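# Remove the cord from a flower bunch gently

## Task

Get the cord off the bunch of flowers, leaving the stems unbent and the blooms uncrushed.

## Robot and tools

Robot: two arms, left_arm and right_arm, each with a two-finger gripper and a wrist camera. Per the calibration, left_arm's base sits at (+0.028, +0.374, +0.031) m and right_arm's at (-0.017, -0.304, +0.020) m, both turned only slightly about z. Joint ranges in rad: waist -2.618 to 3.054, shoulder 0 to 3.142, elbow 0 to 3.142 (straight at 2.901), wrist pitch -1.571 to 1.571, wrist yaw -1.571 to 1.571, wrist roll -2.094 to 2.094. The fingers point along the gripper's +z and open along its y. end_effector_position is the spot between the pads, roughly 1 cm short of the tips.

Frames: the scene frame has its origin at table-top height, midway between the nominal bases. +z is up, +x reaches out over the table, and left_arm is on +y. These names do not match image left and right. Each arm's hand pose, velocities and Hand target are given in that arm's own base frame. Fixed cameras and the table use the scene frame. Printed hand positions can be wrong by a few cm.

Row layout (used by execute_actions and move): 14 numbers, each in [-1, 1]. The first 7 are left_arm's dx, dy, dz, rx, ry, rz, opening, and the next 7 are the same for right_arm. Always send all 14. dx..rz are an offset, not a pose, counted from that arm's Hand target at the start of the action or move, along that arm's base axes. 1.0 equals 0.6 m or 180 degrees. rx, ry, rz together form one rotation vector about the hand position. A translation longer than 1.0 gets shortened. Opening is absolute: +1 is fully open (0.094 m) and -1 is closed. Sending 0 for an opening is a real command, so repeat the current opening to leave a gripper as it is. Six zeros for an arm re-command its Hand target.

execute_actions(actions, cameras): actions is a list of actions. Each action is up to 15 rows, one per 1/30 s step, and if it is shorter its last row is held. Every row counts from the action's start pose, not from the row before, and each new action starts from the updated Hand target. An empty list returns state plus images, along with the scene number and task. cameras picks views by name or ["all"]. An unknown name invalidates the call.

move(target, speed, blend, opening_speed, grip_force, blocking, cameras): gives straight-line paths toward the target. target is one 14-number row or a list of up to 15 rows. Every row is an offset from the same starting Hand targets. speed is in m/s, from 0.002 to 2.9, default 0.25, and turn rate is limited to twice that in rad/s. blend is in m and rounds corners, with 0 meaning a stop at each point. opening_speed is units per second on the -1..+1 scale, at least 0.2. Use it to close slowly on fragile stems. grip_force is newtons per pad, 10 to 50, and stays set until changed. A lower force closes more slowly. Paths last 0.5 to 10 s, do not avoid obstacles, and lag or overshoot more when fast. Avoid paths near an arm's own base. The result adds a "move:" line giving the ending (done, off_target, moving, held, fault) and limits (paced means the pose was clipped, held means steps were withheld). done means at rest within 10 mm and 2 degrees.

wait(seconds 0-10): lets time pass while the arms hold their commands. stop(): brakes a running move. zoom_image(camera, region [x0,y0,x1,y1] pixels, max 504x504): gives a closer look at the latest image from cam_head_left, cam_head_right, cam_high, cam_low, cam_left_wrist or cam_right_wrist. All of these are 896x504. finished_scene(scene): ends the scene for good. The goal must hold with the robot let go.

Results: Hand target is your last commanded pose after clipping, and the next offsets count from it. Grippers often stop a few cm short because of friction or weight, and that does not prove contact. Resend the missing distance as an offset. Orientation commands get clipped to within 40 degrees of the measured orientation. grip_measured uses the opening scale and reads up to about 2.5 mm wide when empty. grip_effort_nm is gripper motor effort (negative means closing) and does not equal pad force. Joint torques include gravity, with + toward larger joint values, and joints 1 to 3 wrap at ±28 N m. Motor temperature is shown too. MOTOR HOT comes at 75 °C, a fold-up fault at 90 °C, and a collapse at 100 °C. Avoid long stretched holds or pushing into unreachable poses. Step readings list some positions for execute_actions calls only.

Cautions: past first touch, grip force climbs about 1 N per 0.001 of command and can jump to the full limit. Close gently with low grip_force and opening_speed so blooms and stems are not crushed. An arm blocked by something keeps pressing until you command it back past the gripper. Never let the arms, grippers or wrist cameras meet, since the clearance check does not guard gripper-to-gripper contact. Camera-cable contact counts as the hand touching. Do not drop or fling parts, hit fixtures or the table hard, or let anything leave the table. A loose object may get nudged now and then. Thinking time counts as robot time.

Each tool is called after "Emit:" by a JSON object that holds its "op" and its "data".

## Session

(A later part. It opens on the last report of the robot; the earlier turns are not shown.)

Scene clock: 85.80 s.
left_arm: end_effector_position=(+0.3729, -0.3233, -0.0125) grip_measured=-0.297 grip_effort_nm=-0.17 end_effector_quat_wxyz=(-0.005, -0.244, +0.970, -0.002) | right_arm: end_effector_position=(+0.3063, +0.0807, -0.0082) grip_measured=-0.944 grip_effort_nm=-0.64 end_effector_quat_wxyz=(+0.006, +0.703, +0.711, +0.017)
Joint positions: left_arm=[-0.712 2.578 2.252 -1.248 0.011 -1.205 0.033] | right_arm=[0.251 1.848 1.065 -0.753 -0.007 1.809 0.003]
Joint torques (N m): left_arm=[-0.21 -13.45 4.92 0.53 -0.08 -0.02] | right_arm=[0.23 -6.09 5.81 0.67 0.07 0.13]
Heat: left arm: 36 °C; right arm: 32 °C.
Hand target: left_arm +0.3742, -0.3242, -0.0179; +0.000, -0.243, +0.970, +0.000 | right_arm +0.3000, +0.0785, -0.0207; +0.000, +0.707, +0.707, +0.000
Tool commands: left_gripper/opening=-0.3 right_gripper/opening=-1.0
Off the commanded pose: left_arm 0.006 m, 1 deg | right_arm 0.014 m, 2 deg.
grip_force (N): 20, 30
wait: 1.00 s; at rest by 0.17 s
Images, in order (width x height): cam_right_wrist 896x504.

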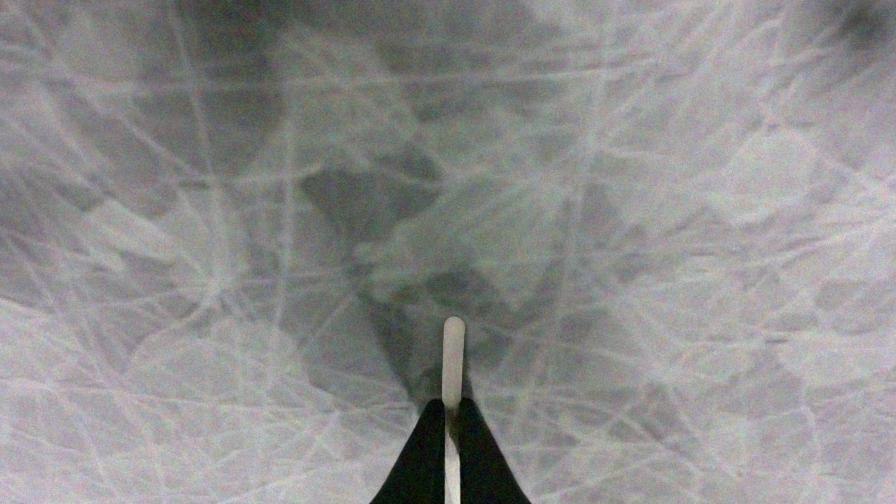

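Emit:
{"op": "move", "data": {"target": [[0,0,-0.012,0,0,0,-0.3,0,0,0.005,0,0,0,-1],[0,0,-0.012,0,0,0,-1,0,0,0.005,0,0,0,-1]], "speed": 0.05, "cameras": ["cam_left_wrist","cam_right_wrist","cam_high"]}}

Scene clock: 91.60 s.
left_arm: end_effector_position=(+0.3736, -0.3239, -0.0174) grip_measured=-0.975 grip_effort_nm=-0.51 end_effector_quat_wxyz=(-0.004, -0.244, +0.970, -0.004) | right_arm: end_effector_position=(+0.3063, +0.0807, -0.0082) grip_measured=-0.944 grip_effort_nm=-0.64 end_effector_quat_wxyz=(+0.006, +0.703, +0.711, +0.017)
Joint positions: left_arm=[-0.712 2.578 2.233 -1.223 0.011 -1.205 0.001] | right_arm=[0.251 1.848 1.065 -0.753 -0.007 1.809 0.003]
Joint torques (N m): left_arm=[-0.21 -13.11 4.88 0.53 -0.08 -0.02] | right_arm=[0.27 -6.57 6.12 0.5 0.03 0.13]
Heat: left arm: 35 °C; right arm: 32 °C.
Hand target: left_arm +0.3742, -0.3242, -0.0251; +0.000, -0.243, +0.970, +0.000 | right_arm +0.3000, +0.0785, -0.0177; +0.000, +0.707, +0.707, +0.000
Off the commanded pose: left_arm 0.008 m, 1 deg | right_arm 0.012 m, 2 deg.
grip_force (N): 20, 30
move: off_target (right_arm)
Images, in order (width x height): cam_high 896x504, cam_left_wrist 896x504, cam_right_wrist 896x504.

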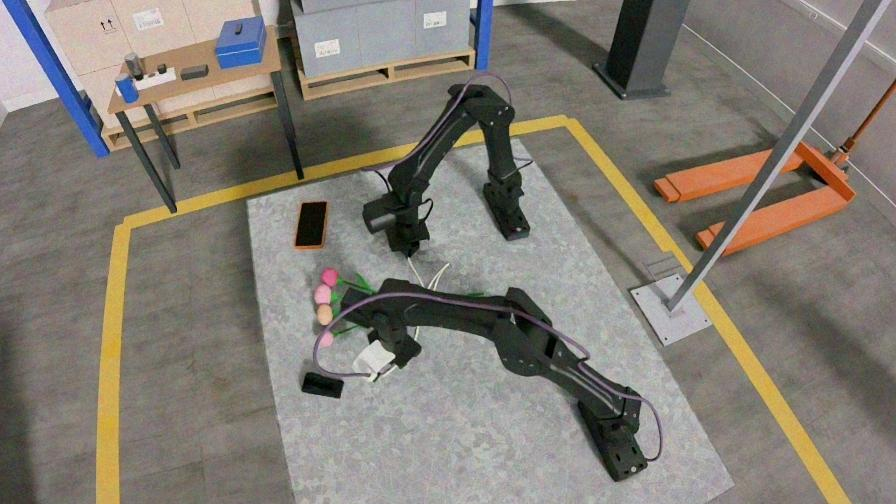

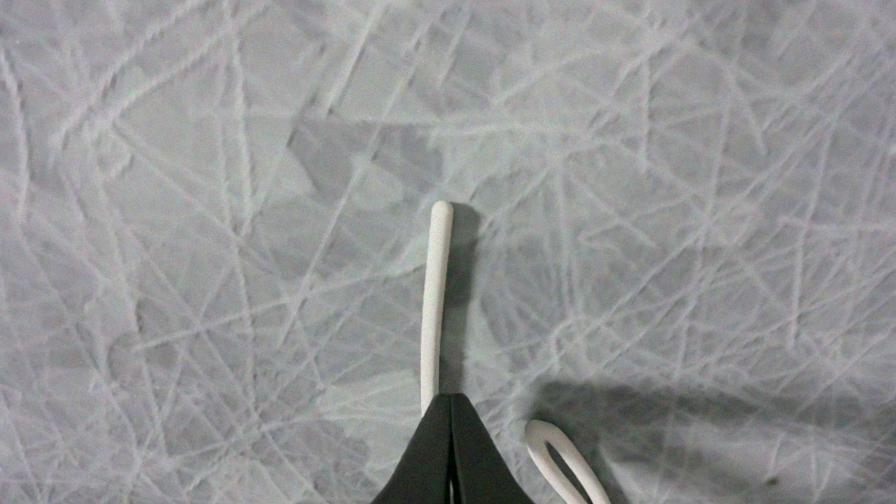

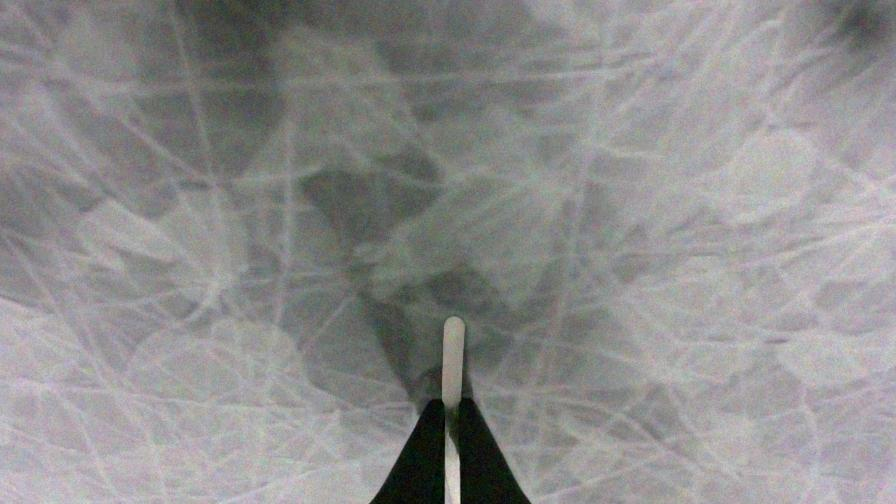

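Emit:
{"op": "zoom_image", "data": {"camera": "cam_left_wrist", "region": [380, 360, 520, 500]}}

Emit:
{"op": "zoom_image", "data": {"camera": "cam_right_wrist", "region": [380, 360, 520, 500]}}

Scaled by 3.600 from the camera's 896x504 image, which has a finer 1280x720 frame.

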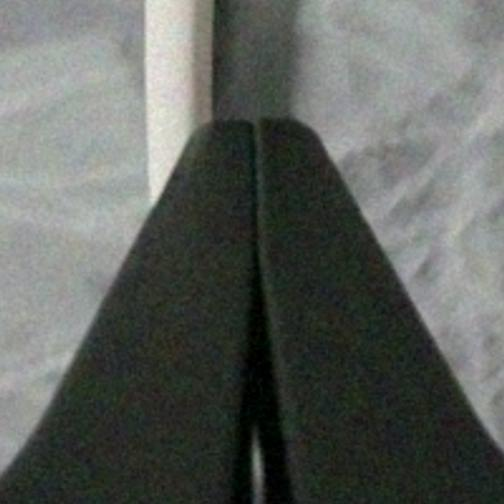

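Scaled by 3.600 from the camera's 896x504 image, which has a finer 1280x720 frame.

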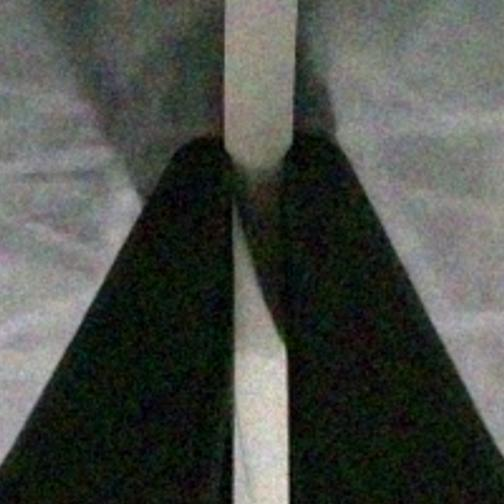

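Emit:
{"op": "move", "data": {"target": [[0,0,0.008,0,0,0,-0.3,0,0,0.0,0,0,0,-1],[-0.002,0.004,-0.022,0,0,0,-0.3,0,0,0.0,0,0,0,-1]], "speed": 0.05, "cameras": ["cam_left_wrist"]}}

Scene clock: 96.67 s.
left_arm: end_effector_position=(+0.3700, -0.3209, -0.0290) grip_measured=-0.303 grip_effort_nm=0.10 end_effector_quat_wxyz=(-0.007, -0.244, +0.970, +0.001) | right_arm: end_effector_position=(+0.3063, +0.0807, -0.0082) grip_measured=-0.944 grip_effort_nm=-0.64 end_effector_quat_wxyz=(+0.006, +0.703, +0.711, +0.017)
Joint positions: left_arm=[-0.712 2.578 2.186 -1.189 0.011 -1.205 0.033] | right_arm=[0.251 1.848 1.065 -0.753 -0.007 1.809 0.003]
Joint torques (N m): left_arm=[-0.03 -13.24 3.95 0.74 -0.08 0.01] | right_arm=[0.1 -6.54 6.08 0.54 0.08 0.12]
Heat: left arm: 35 °C; right arm: 32 °C.
Hand target: left_arm +0.3730, -0.3218, -0.0383; +0.000, -0.243, +0.970, +0.000 | right_arm +0.3000, +0.0785, -0.0177; +0.000, +0.707, +0.707, +0.000
Off the commanded pose: left_arm 0.010 m, 1 deg | right_arm 0.012 m, 2 deg.
grip_force (N): 20, 30
move: off_target (right_arm)
Images, in order (width x height): cam_left_wrist 896x504.

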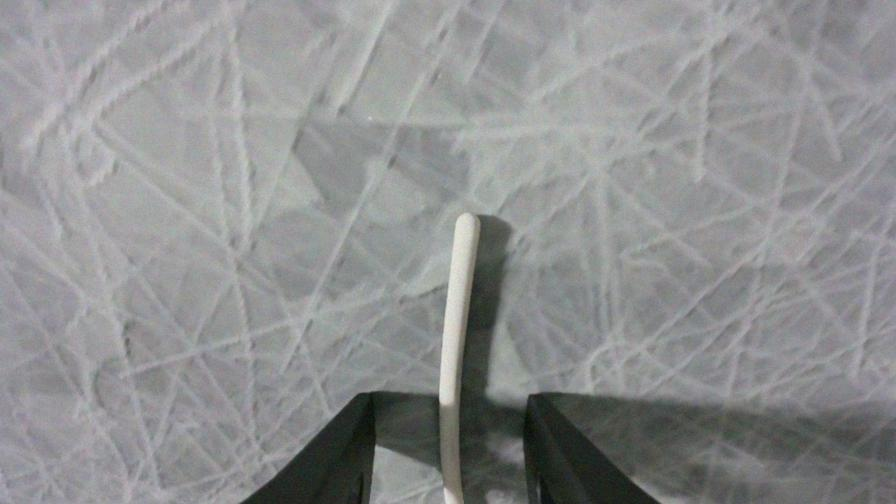

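Now at the table level. Relieve slightly and close.

Emit:
{"op": "move", "data": {"target": [0,0,0.006,0,0,0,-1,0,0,0.0,0,0,0,-1], "speed": 0.05, "cameras": ["cam_left_wrist"]}}

Emit:
{"op": "zoom_image", "data": {"camera": "cam_left_wrist", "region": [380, 360, 520, 500]}}

Scene clock: 101.07 s.
left_arm: end_effector_position=(+0.3700, -0.3209, -0.0290) grip_measured=-0.902 grip_effort_nm=-0.49 end_effector_quat_wxyz=(-0.007, -0.244, +0.970, +0.001) | right_arm: end_effector_position=(+0.3063, +0.0807, -0.0082) grip_measured=-0.944 grip_effort_nm=-0.64 end_effector_quat_wxyz=(+0.006, +0.703, +0.711, +0.017)
Joint positions: left_arm=[-0.712 2.578 2.186 -1.189 0.011 -1.205 0.005] | right_arm=[0.251 1.848 1.065 -0.753 -0.007 1.809 0.003]
Joint torques (N m): left_arm=[-0.05 -13.5 4.62 0.61 -0.07 0] | right_arm=[0.18 -6.54 6.11 0.48 0.07 0.13]
Heat: left arm: 35 °C; right arm: 32 °C.
Hand target: left_arm +0.3730, -0.3218, -0.0347; +0.000, -0.243, +0.970, +0.000 | right_arm +0.3000, +0.0785, -0.0177; +0.000, +0.707, +0.707, +0.000
Off the commanded pose: left_arm 0.007 m, 1 deg | right_arm 0.012 m, 2 deg.
grip_force (N): 20, 30
move: off_target (right_arm)
Images, in order (width x height): cam_left_wrist 896x504.

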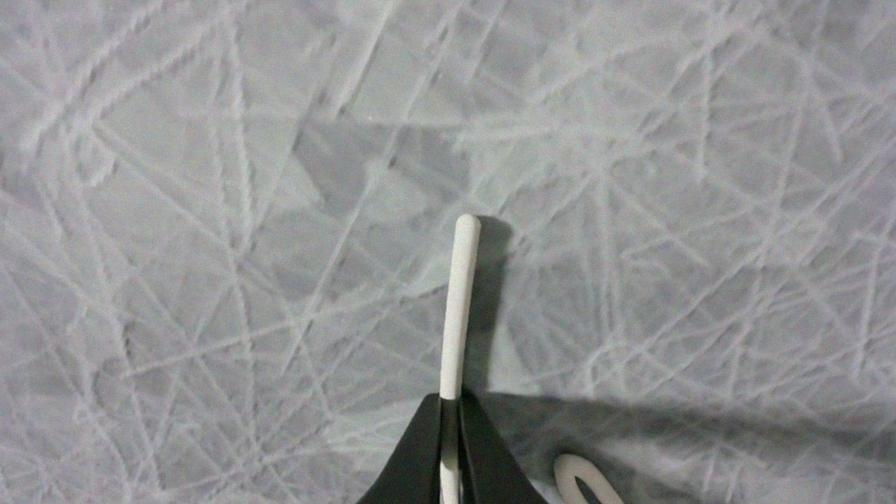

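Scaled by 3.600 from the camera's 896x504 image, which has a finer 1280x720 frame.

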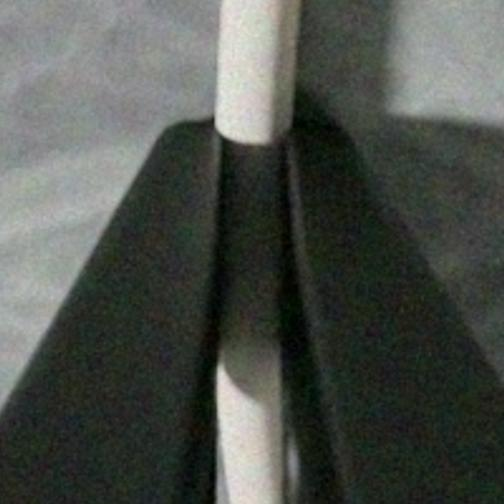

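Emit:
{"op": "move", "data": {"target": [0.0375,0.075,0.05,0,0,0,-1,-0.017,-0.082,0.042,0,0,0,-1], "speed": 0.04, "grip_force": 40, "cameras": ["all"]}}

Emit:
{"op": "zoom_image", "data": {"camera": "cam_head_left", "region": [360, 220, 520, 380]}}

Emit:
{"op": "zoom_image", "data": {"camera": "cam_low", "region": [220, 230, 440, 340]}}

Scene clock: 106.80 s.
left_arm: end_effector_position=(+0.3911, -0.2831, -0.0285) grip_measured=-0.923 grip_effort_nm=-0.88 end_effector_quat_wxyz=(-0.018, -0.243, +0.970, +0.003) | right_arm: end_effector_position=(+0.2971, +0.0352, +0.0017) grip_measured=-0.955 grip_effort_nm=-0.83 end_effector_quat_wxyz=(-0.004, +0.708, +0.706, +0.008)
Joint positions: left_arm=[-0.62 2.563 2.159 -1.195 0.024 -1.111 0.004] | right_arm=[0.104 1.792 1.038 -0.81 -0.017 1.679 0.002]
Joint torques (N m): left_arm=[0.62 -18.82 4.45 0.07 -0.2 0.08] | right_arm=[-0.46 -10.54 5.82 0.28 0.14 -0.11]
Heat: left arm: 36 °C; right arm: 32 °C.
Hand target: left_arm +0.3955, -0.2769, -0.0046; +0.000, -0.242, +0.970, +0.000 | right_arm +0.2898, +0.0294, +0.0075; +0.000, +0.707, +0.707, +0.000
Off the commanded pose: left_arm 0.025 m, 2 deg | right_arm 0.011 m, 1 deg.
grip_force (N): 40, 40
move: off_target (left_arm, right_arm)

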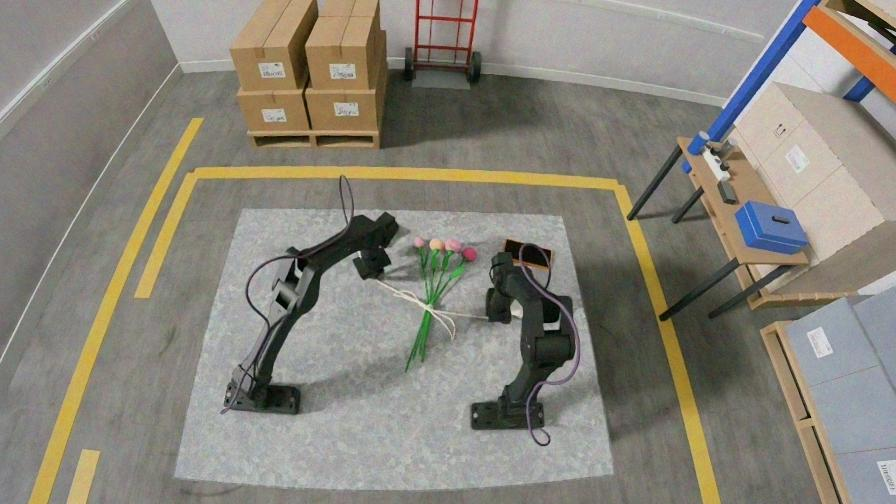

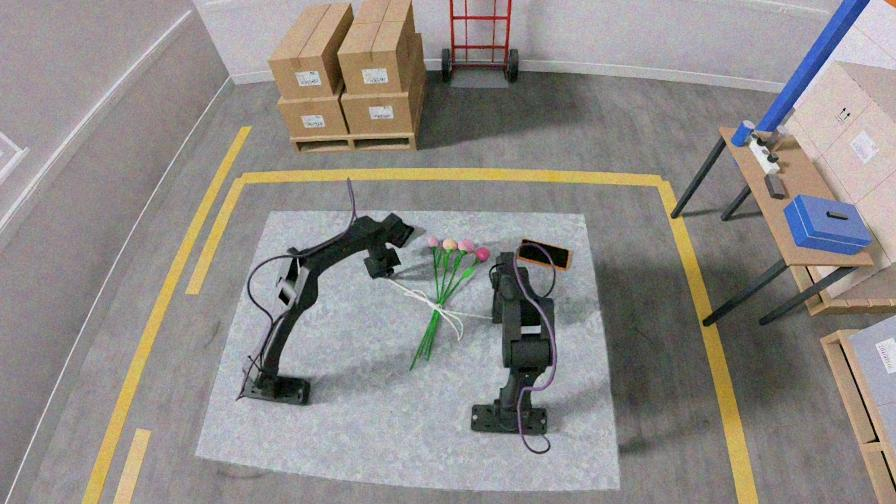

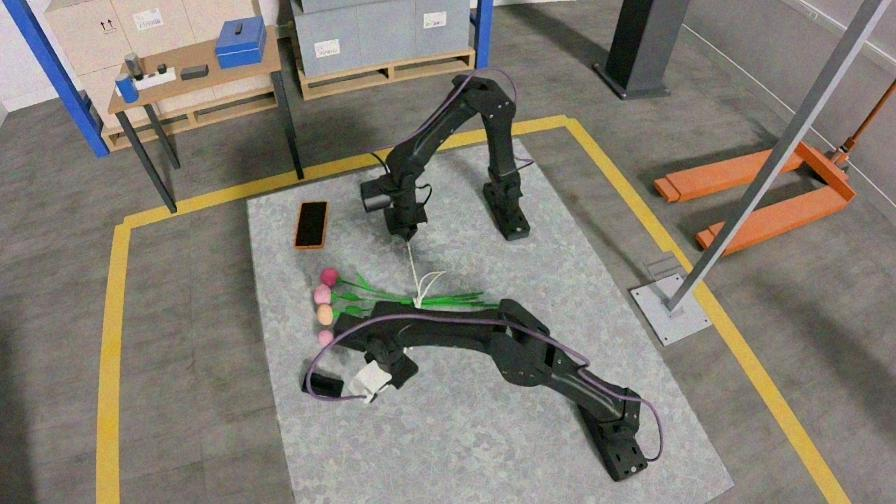

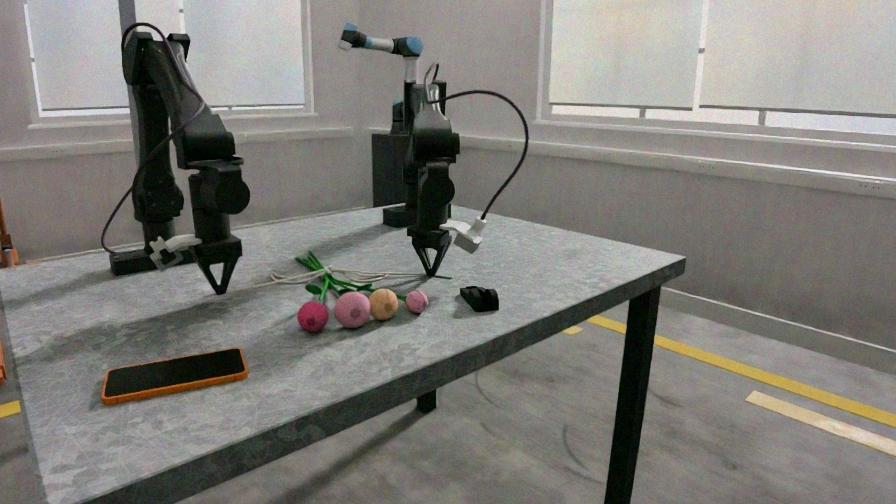

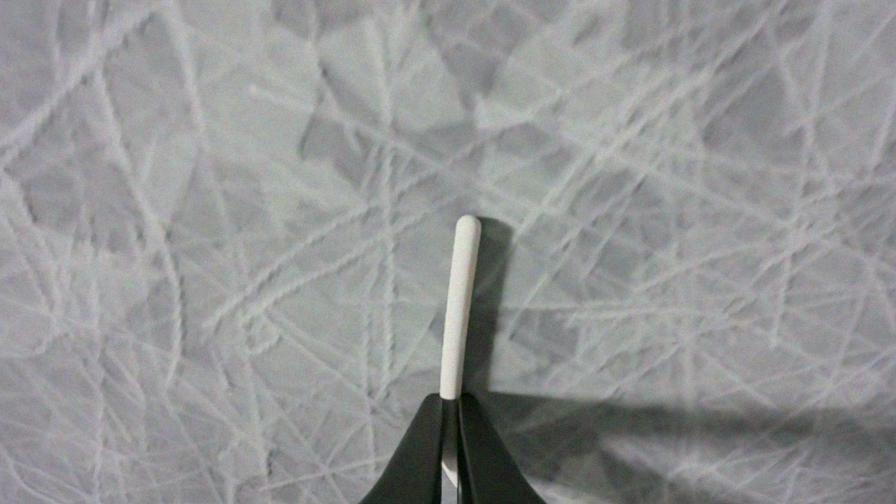

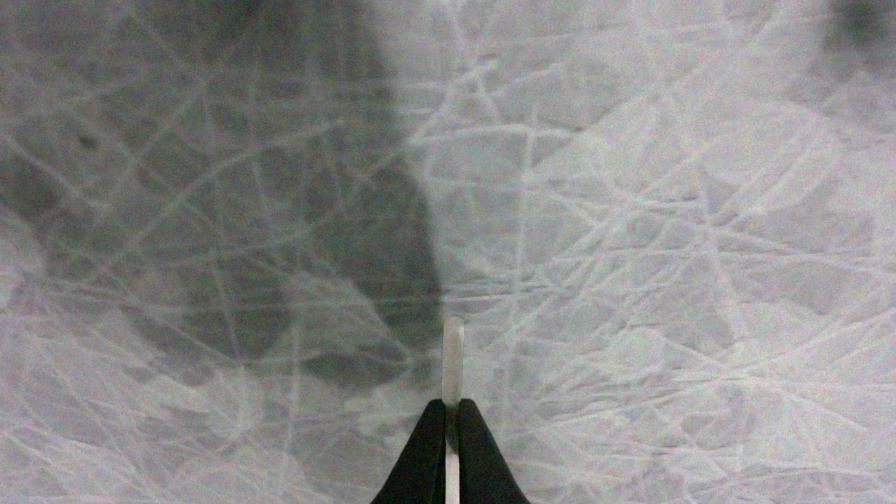

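Scaled by 3.150 from the camera's 896x504 image, which has a finer 1280x720 frame.

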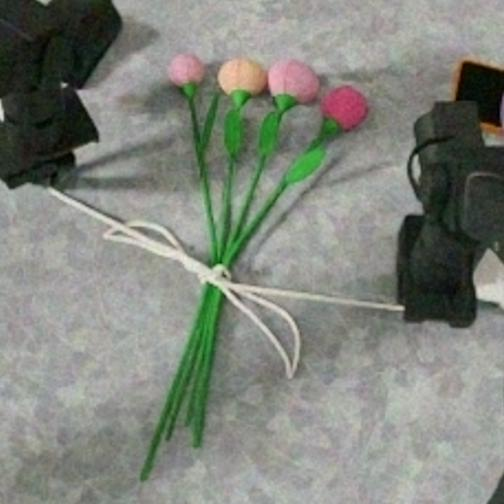

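Scaled by 2.291 from the camera's 896x504 image, which has a finer 1280x720 frame.

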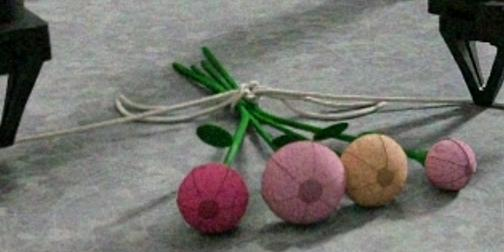

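Emit:
{"op": "move", "data": {"target": [0.013,0.075,0.055,0,0,0,-1,-0.008,-0.083,0.03,0,0,0,-1], "speed": 0.05, "cameras": ["cam_head_left","cam_low","cam_high"]}}

Emit:
{"op": "zoom_image", "data": {"camera": "cam_head_left", "region": [360, 220, 520, 380]}}

Emit:
{"op": "zoom_image", "data": {"camera": "cam_low", "region": [180, 210, 460, 350]}}

Scene clock: 111.77 s.
left_arm: end_effector_position=(+0.3990, -0.2369, +0.0021) grip_measured=-0.923 grip_effort_nm=-0.88 end_effector_quat_wxyz=(-0.022, -0.244, +0.969, +0.006) | right_arm: end_effector_position=(+0.2865, -0.0160, +0.0161) grip_measured=-0.955 grip_effort_nm=-0.83 end_effector_quat_wxyz=(-0.009, +0.709, +0.706, +0.002)
Joint positions: left_arm=[-0.529 2.457 2.084 -1.239 0.022 -1.023 0.004] | right_arm=[-0.069 1.739 1.038 -0.882 -0.015 1.506 0.002]
Joint torques (N m): left_arm=[0.47 -18.69 4.79 0.09 -0.19 0.1] | right_arm=[-0.43 -10.28 7.42 0.2 0.13 -0.11]
Heat: left arm: 38 °C; right arm: 32 °C.
Hand target: left_arm +0.4032, -0.2319, +0.0282; +0.000, -0.242, +0.970, +0.000 | right_arm +0.2850, -0.0205, +0.0255; +0.000, +0.707, +0.707, +0.000
Off the commanded pose: left_arm 0.027 m, 3 deg | right_arm 0.010 m, 1 deg.
grip_force (N): 40, 40
move: off_target (left_arm)
Images, in order (width x height): cam_head_left 896x504, cam_high 896x504, cam_low 896x504.

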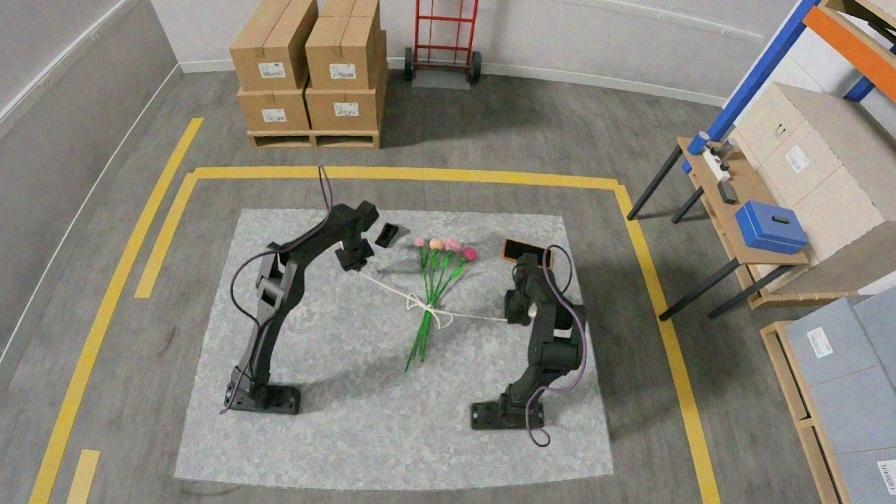

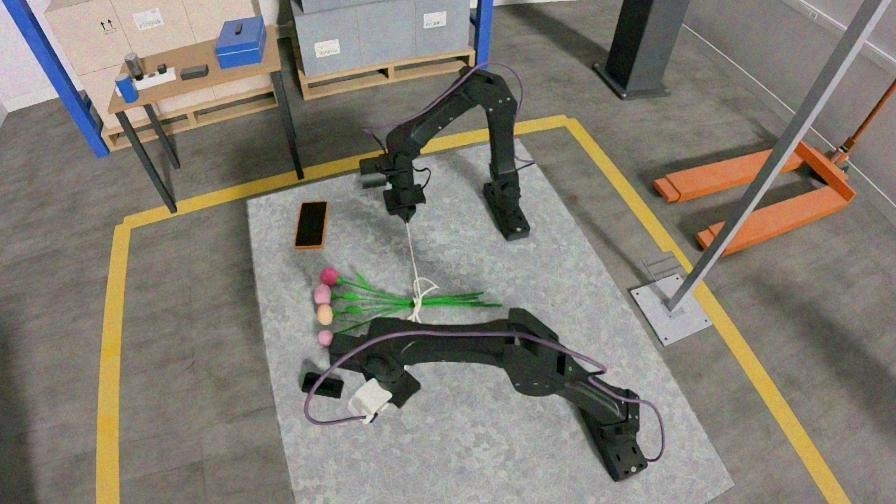

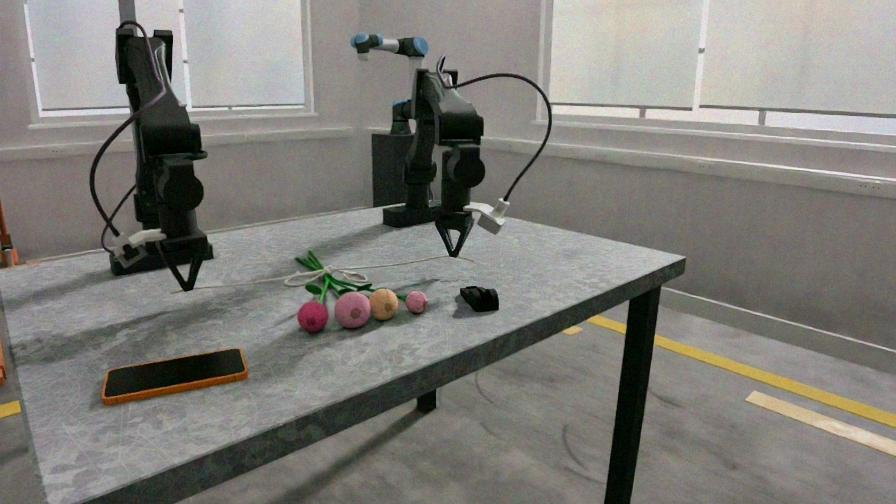

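Scaled by 3.150 from the camera's 896x504 image, which has a finer 1280x720 frame.

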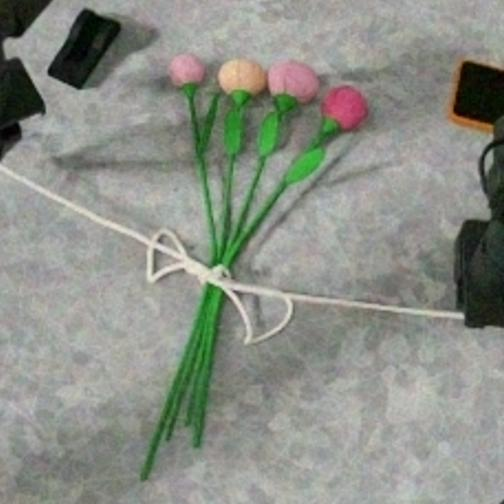

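Scaled by 1.800 from the camera's 896x504 image, which has a finer 1280x720 frame.

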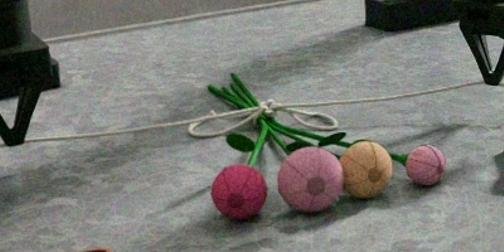

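Emit:
{"op": "move", "data": {"target": [0.02,0.075,-0.01,0,0,0,-1,-0.008,-0.083,0.0,0,0,0,-1], "speed": 0.05, "cameras": ["cam_head_left","cam_low","cam_high"]}}

Emit:
{"op": "zoom_image", "data": {"camera": "cam_head_left", "region": [360, 220, 520, 380]}}

Emit:
{"op": "zoom_image", "data": {"camera": "cam_low", "region": [180, 210, 460, 350]}}

Scene clock: 116.23 s.
left_arm: end_effector_position=(+0.4038, -0.1876, -0.0028) grip_measured=-0.923 grip_effort_nm=-0.88 end_effector_quat_wxyz=(-0.036, -0.245, +0.969, +0.016) | right_arm: end_effector_position=(+0.2782, -0.0653, +0.0161) grip_measured=-0.955 grip_effort_nm=-0.83 end_effector_quat_wxyz=(-0.011, +0.709, +0.705, +0.002)
Joint positions: left_arm=[-0.429 2.412 1.981 -1.216 0.02 -0.924 0.004] | right_arm=[-0.243 1.739 1.038 -0.886 -0.014 1.333 0.002]
Joint torques (N m): left_arm=[0.39 -18.47 4.72 0.39 -0.17 0.1] | right_arm=[-0.34 -9.11 8.72 0.25 0.15 -0.11]
Heat: left arm: 39 °C; right arm: 32 °C.
Hand target: left_arm +0.4154, -0.1868, +0.0223; +0.000, -0.242, +0.970, +0.000 | right_arm +0.2801, -0.0702, +0.0255; +0.000, +0.707, +0.707, +0.000
Off the commanded pose: left_arm 0.028 m, 4 deg | right_arm 0.011 m, 1 deg.
grip_force (N): 40, 40
move: off_target (left_arm, right_arm)
Images, in order (width x height): cam_head_left 896x504, cam_high 896x504, cam_low 896x504.

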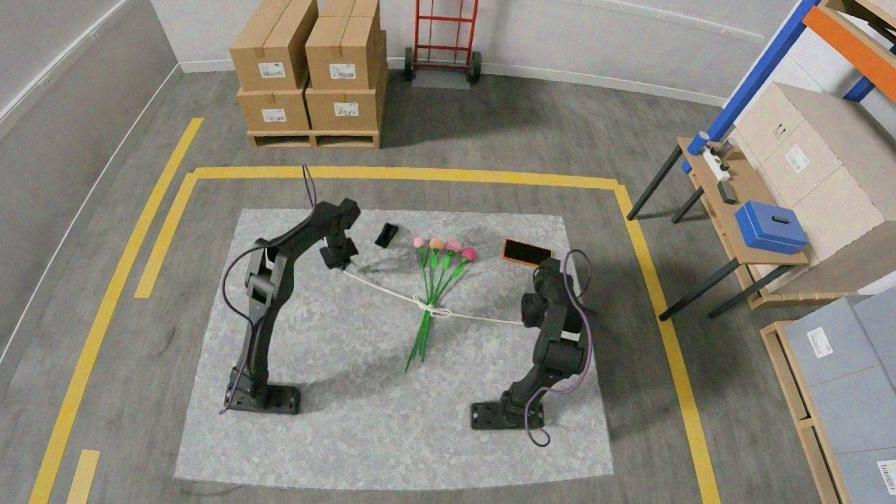

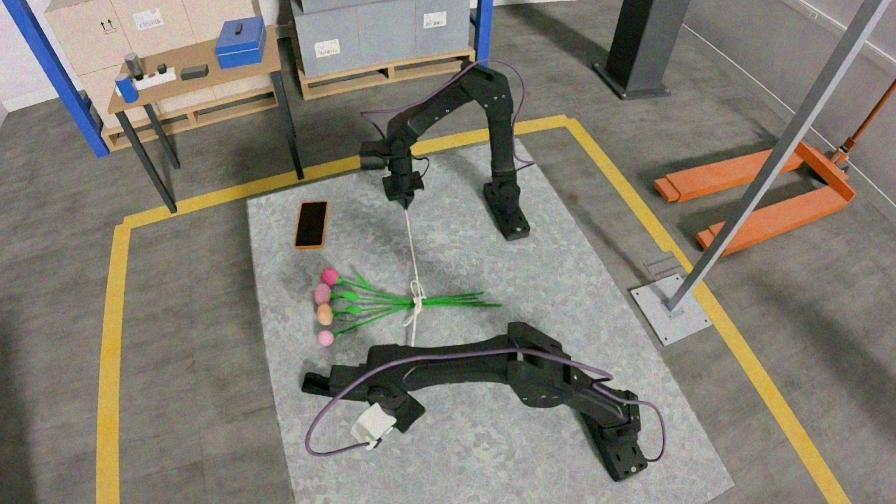

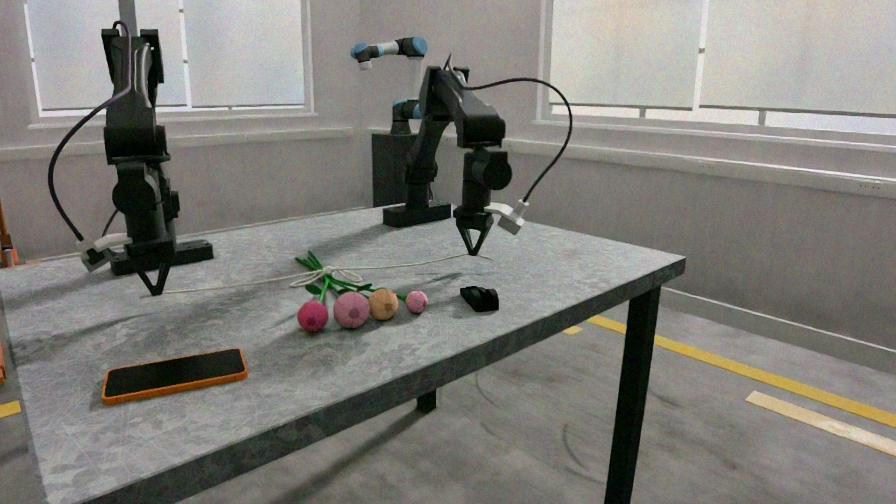

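Scaled by 3.150 from the camera's 896x504 image, which has a finer 1280x720 frame.

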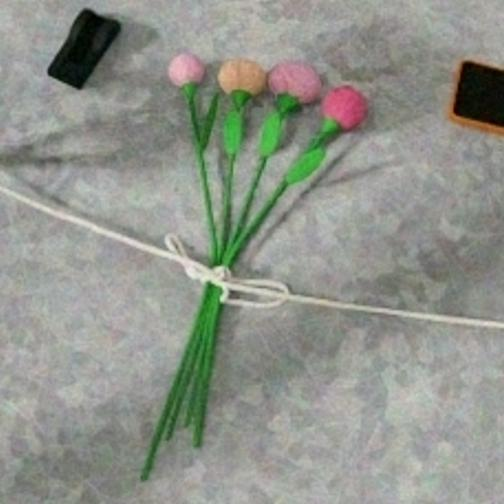

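Scaled by 1.800 from the camera's 896x504 image, which has a finer 1280x720 frame.

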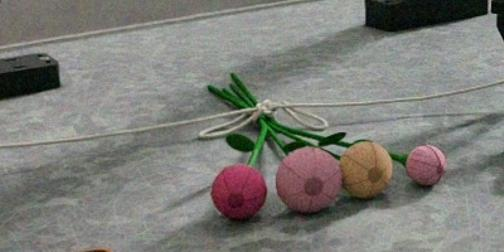

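Emit:
{"op": "move", "data": {"target": [0.015,0.1,0.0,0,0,0,-1,-0.015,-0.125,0.0,0,0,0,-1], "speed": 0.06, "cameras": ["cam_head_left","cam_low"]}}

Emit:
{"op": "zoom_image", "data": {"camera": "cam_head_left", "region": [360, 220, 520, 380]}}

Emit:
{"op": "zoom_image", "data": {"camera": "cam_low", "region": [180, 210, 460, 350]}}

Scene clock: 123.07 s.
left_arm: end_effector_position=(+0.4130, -0.1286, -0.0015) grip_measured=-0.923 grip_effort_nm=-0.88 end_effector_quat_wxyz=(-0.037, -0.245, +0.969, +0.012) | right_arm: end_effector_position=(+0.2725, -0.1418, +0.0280) grip_measured=-0.955 grip_effort_nm=-0.83 end_effector_quat_wxyz=(+0.010, +0.709, +0.705, +0.009)
Joint positions: left_arm=[-0.297 2.354 1.884 -1.177 0.018 -0.792 0.004] | right_arm=[-0.49 1.76 1.114 -0.901 -0.012 1.086 0.002]
Joint torques (N m): left_arm=[0.35 -17.91 4.7 0.39 -0.15 0.09] | right_arm=[-0.38 -6.13 9.37 0.31 0.1 -0.14]
Heat: left arm: 40 °C; right arm: 33 °C.
Hand target: left_arm +0.4243, -0.1269, +0.0223; +0.000, -0.242, +0.970, +0.000 | right_arm +0.2712, -0.1453, +0.0255; +0.000, +0.707, +0.707, +0.000
Off the commanded pose: left_arm 0.026 m, 4 deg | right_arm 0.004 m, 2 deg.
grip_force (N): 40, 40
move: off_target (left_arm)
Images, in order (width x height): cam_head_left 896x504, cam_low 896x504.

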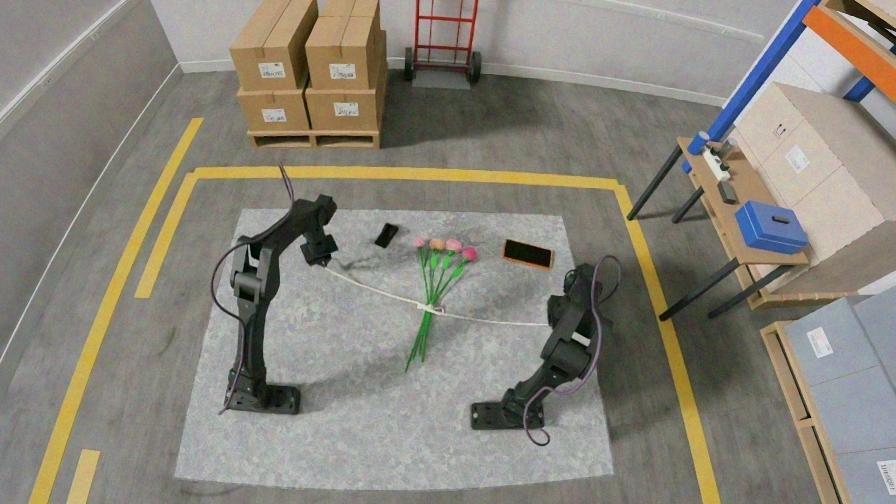

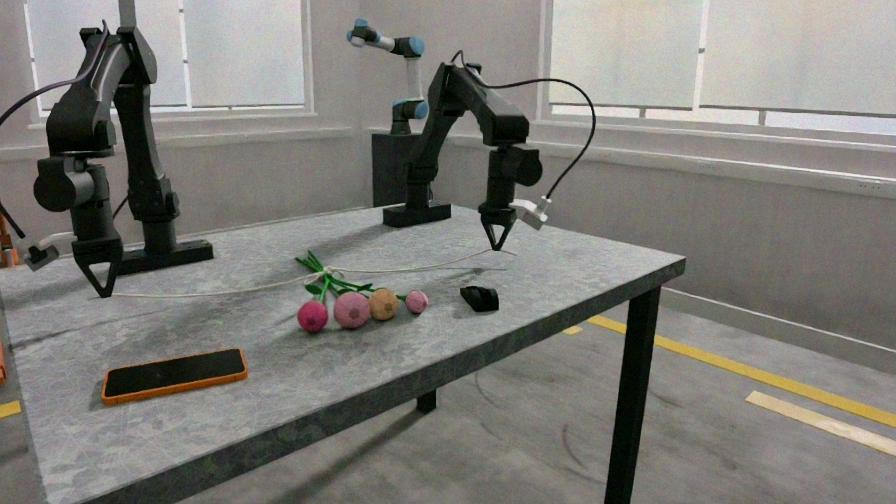

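Scaled by 3.150 from the camera's 896x504 image, which has a finer 1280x720 frame.

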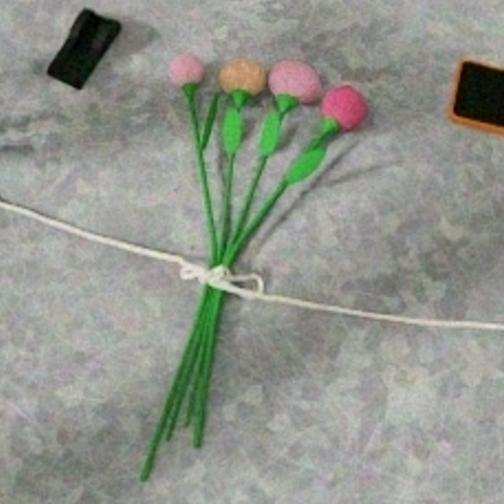

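Scaled by 1.800 from the camera's 896x504 image, which has a finer 1280x720 frame.

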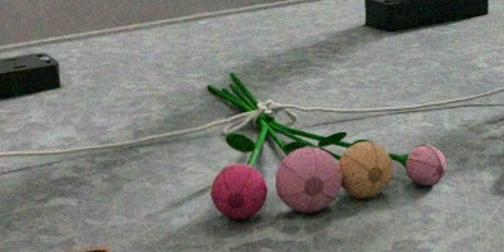

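Emit:
{"op": "move", "data": {"target": [0.0,0.1,0.0,0,0,0,-1,-0.01,-0.11,-0.01,0,0,0,-1], "speed": 0.06, "cameras": ["cam_head_left","cam_low"]}}

Emit:
{"op": "zoom_image", "data": {"camera": "cam_head_left", "region": [360, 220, 520, 380]}}

Emit:
{"op": "zoom_image", "data": {"camera": "cam_low", "region": [180, 210, 460, 350]}}

Emit:
{"op": "zoom_image", "data": {"camera": "cam_head_left", "region": [400, 285, 460, 330]}}

Scene clock: 127.80 s.
left_arm: end_effector_position=(+0.4135, -0.0693, +0.0000) grip_measured=-0.923 grip_effort_nm=-0.88 end_effector_quat_wxyz=(-0.038, -0.246, +0.969, +0.008) | right_arm: end_effector_position=(+0.2673, -0.2084, +0.0240) grip_measured=-0.955 grip_effort_nm=-0.83 end_effector_quat_wxyz=(+0.013, +0.709, +0.705, +0.007)
Joint positions: left_arm=[-0.162 2.296 1.789 -1.139 0.016 -0.658 0.004] | right_arm=[-0.671 1.875 1.244 -0.913 -0.011 0.906 0.002]
Joint torques (N m): left_arm=[0.29 -17.31 4.66 0.41 -0.13 0.08] | right_arm=[-0.38 -6.91 9.37 0.33 0.13 -0.12]
Heat: left arm: 40 °C; right arm: 33 °C.
Hand target: left_arm +0.4244, -0.0669, +0.0223; +0.000, -0.242, +0.970, +0.000 | right_arm +0.2653, -0.2112, +0.0196; +0.000, +0.707, +0.707, +0.000
Off the commanded pose: left_arm 0.025 m, 4 deg | right_arm 0.006 m, 2 deg.
grip_force (N): 40, 40
move: off_target (left_arm)
Images, in order (width x height): cam_head_left 896x504, cam_low 896x504.

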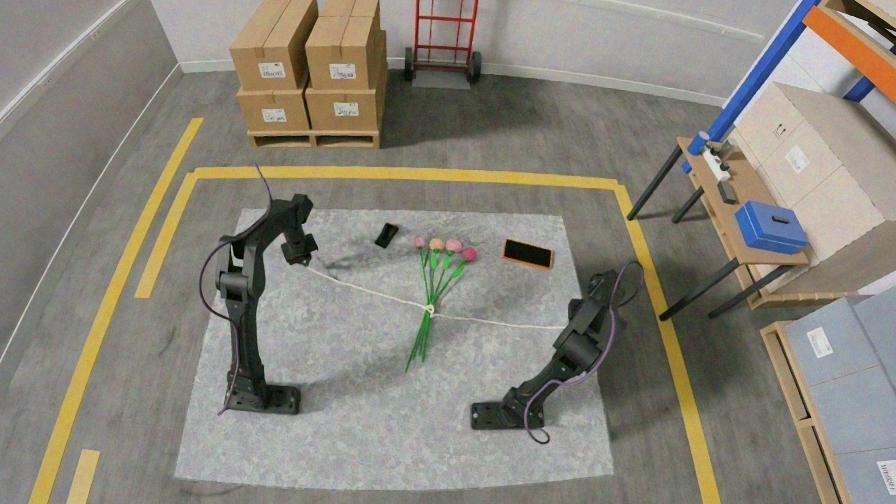

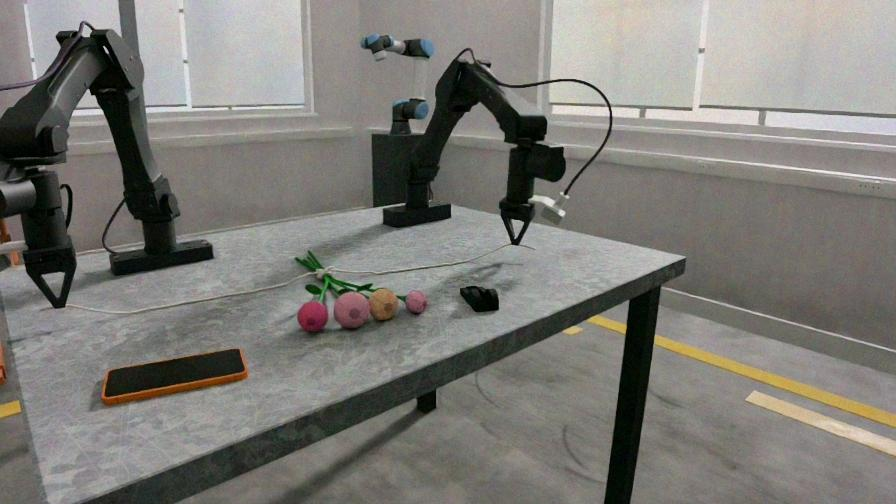

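Scaled by 3.150 from the camera's 896x504 image, which has a finer 1280x720 frame.

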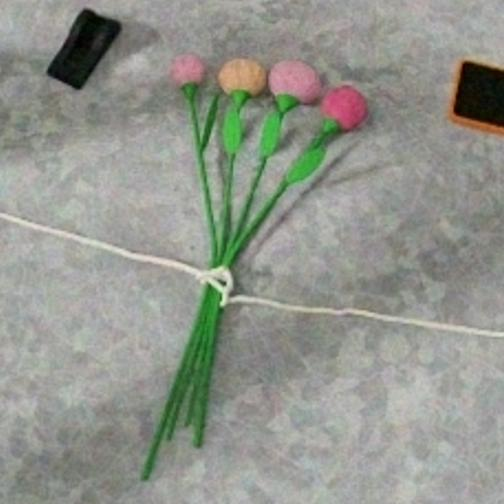

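Scaled by 1.800 from the camera's 896x504 image, which has a finer 1280x720 frame.

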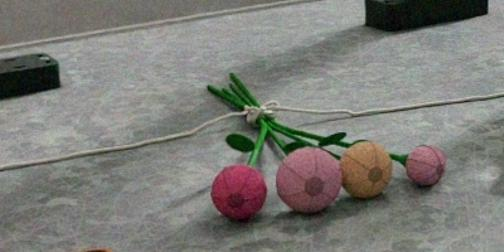

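Scaled by 8.400 from the camera's 896x504 image, which has a finer 1280x720 frame.

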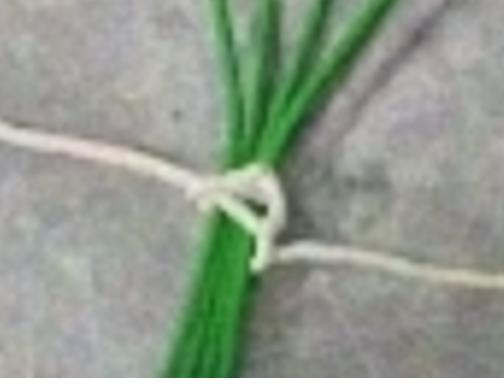

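Emit:
{"op": "move", "data": {"target": [[0,-0.03,-0.045,0,0,0,-1,0,0.0,-0.02,0,0,0,-1],[0,-0.03,-0.045,0,0,0,-0.5,0,0.0,-0.02,0,0,0,-1]], "speed": 0.1, "cameras": ["cam_left_wrist","cam_head_left","cam_right_wrist"]}}

Scene clock: 142.50 s.
left_arm: end_effector_position=(+0.4185, -0.0853, -0.0101) grip_measured=-0.503 grip_effort_nm=0.10 end_effector_quat_wxyz=(-0.018, -0.240, +0.971, +0.000) | right_arm: end_effector_position=(+0.2679, -0.2089, +0.0181) grip_measured=-0.955 grip_effort_nm=-0.82 end_effector_quat_wxyz=(+0.009, +0.709, +0.705, +0.007)
Joint positions: left_arm=[-0.197 2.296 1.75 -1.058 0.016 -0.681 0.023] | right_arm=[-0.671 1.894 1.244 -0.903 -0.011 0.906 0.002]
Joint torques (N m): left_arm=[-0.17 -13.57 4.64 0.52 -0.13 -0.1] | right_arm=[-0.43 -6.87 6.91 0.66 0.1 -0.11]
Heat: left arm: 38 °C; right arm: 32 °C.
Hand target: left_arm +0.4242, -0.0849, -0.0048; +0.000, -0.243, +0.970, +0.000 | right_arm +0.2653, -0.2112, +0.0075; +0.000, +0.707, +0.707, +0.000
Off the commanded pose: left_arm 0.008 m, 2 deg | right_arm 0.011 m, 1 deg.
grip_force (N): 40, 40
move: off_target (right_arm)
Images, in order (width x height): cam_head_left 896x504, cam_left_wrist 896x504, cam_right_wrist 896x504.

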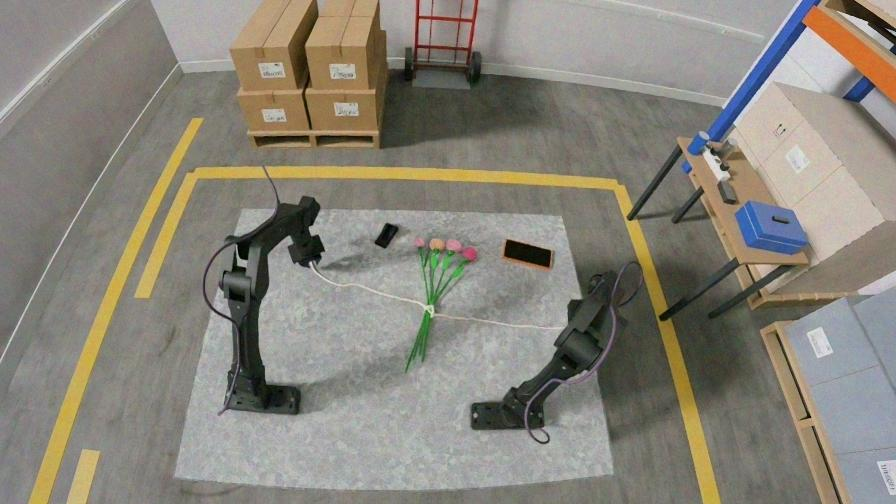

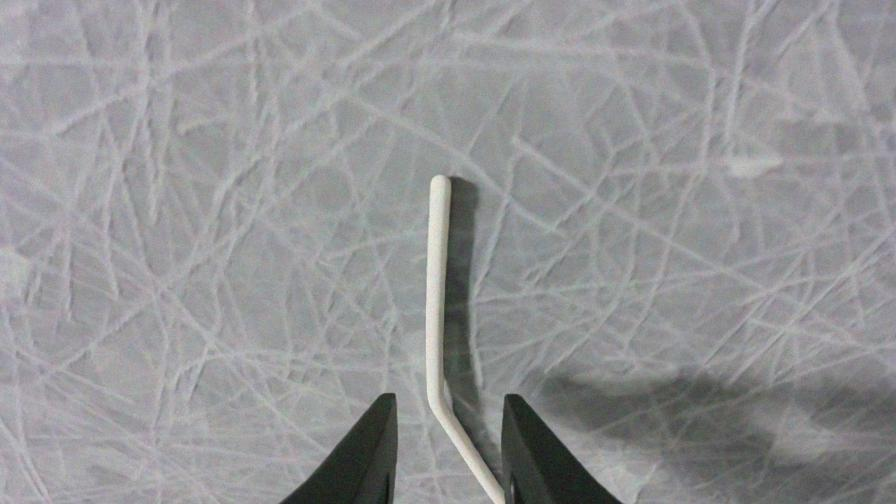

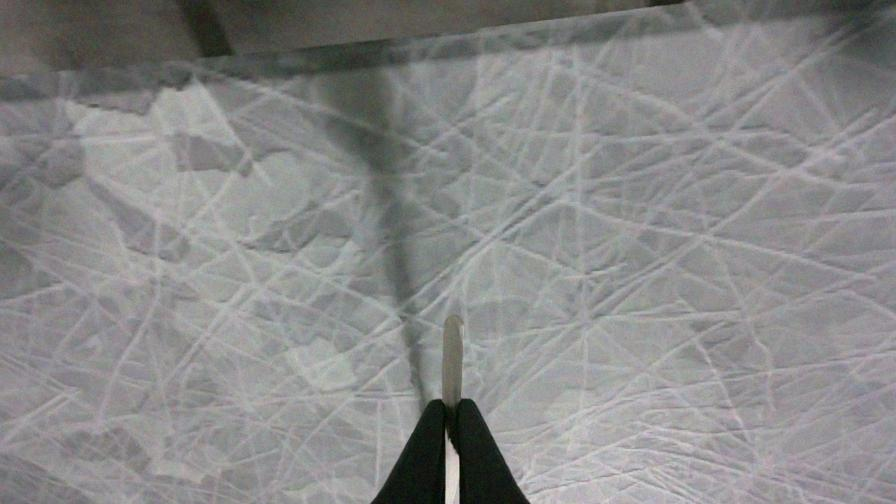

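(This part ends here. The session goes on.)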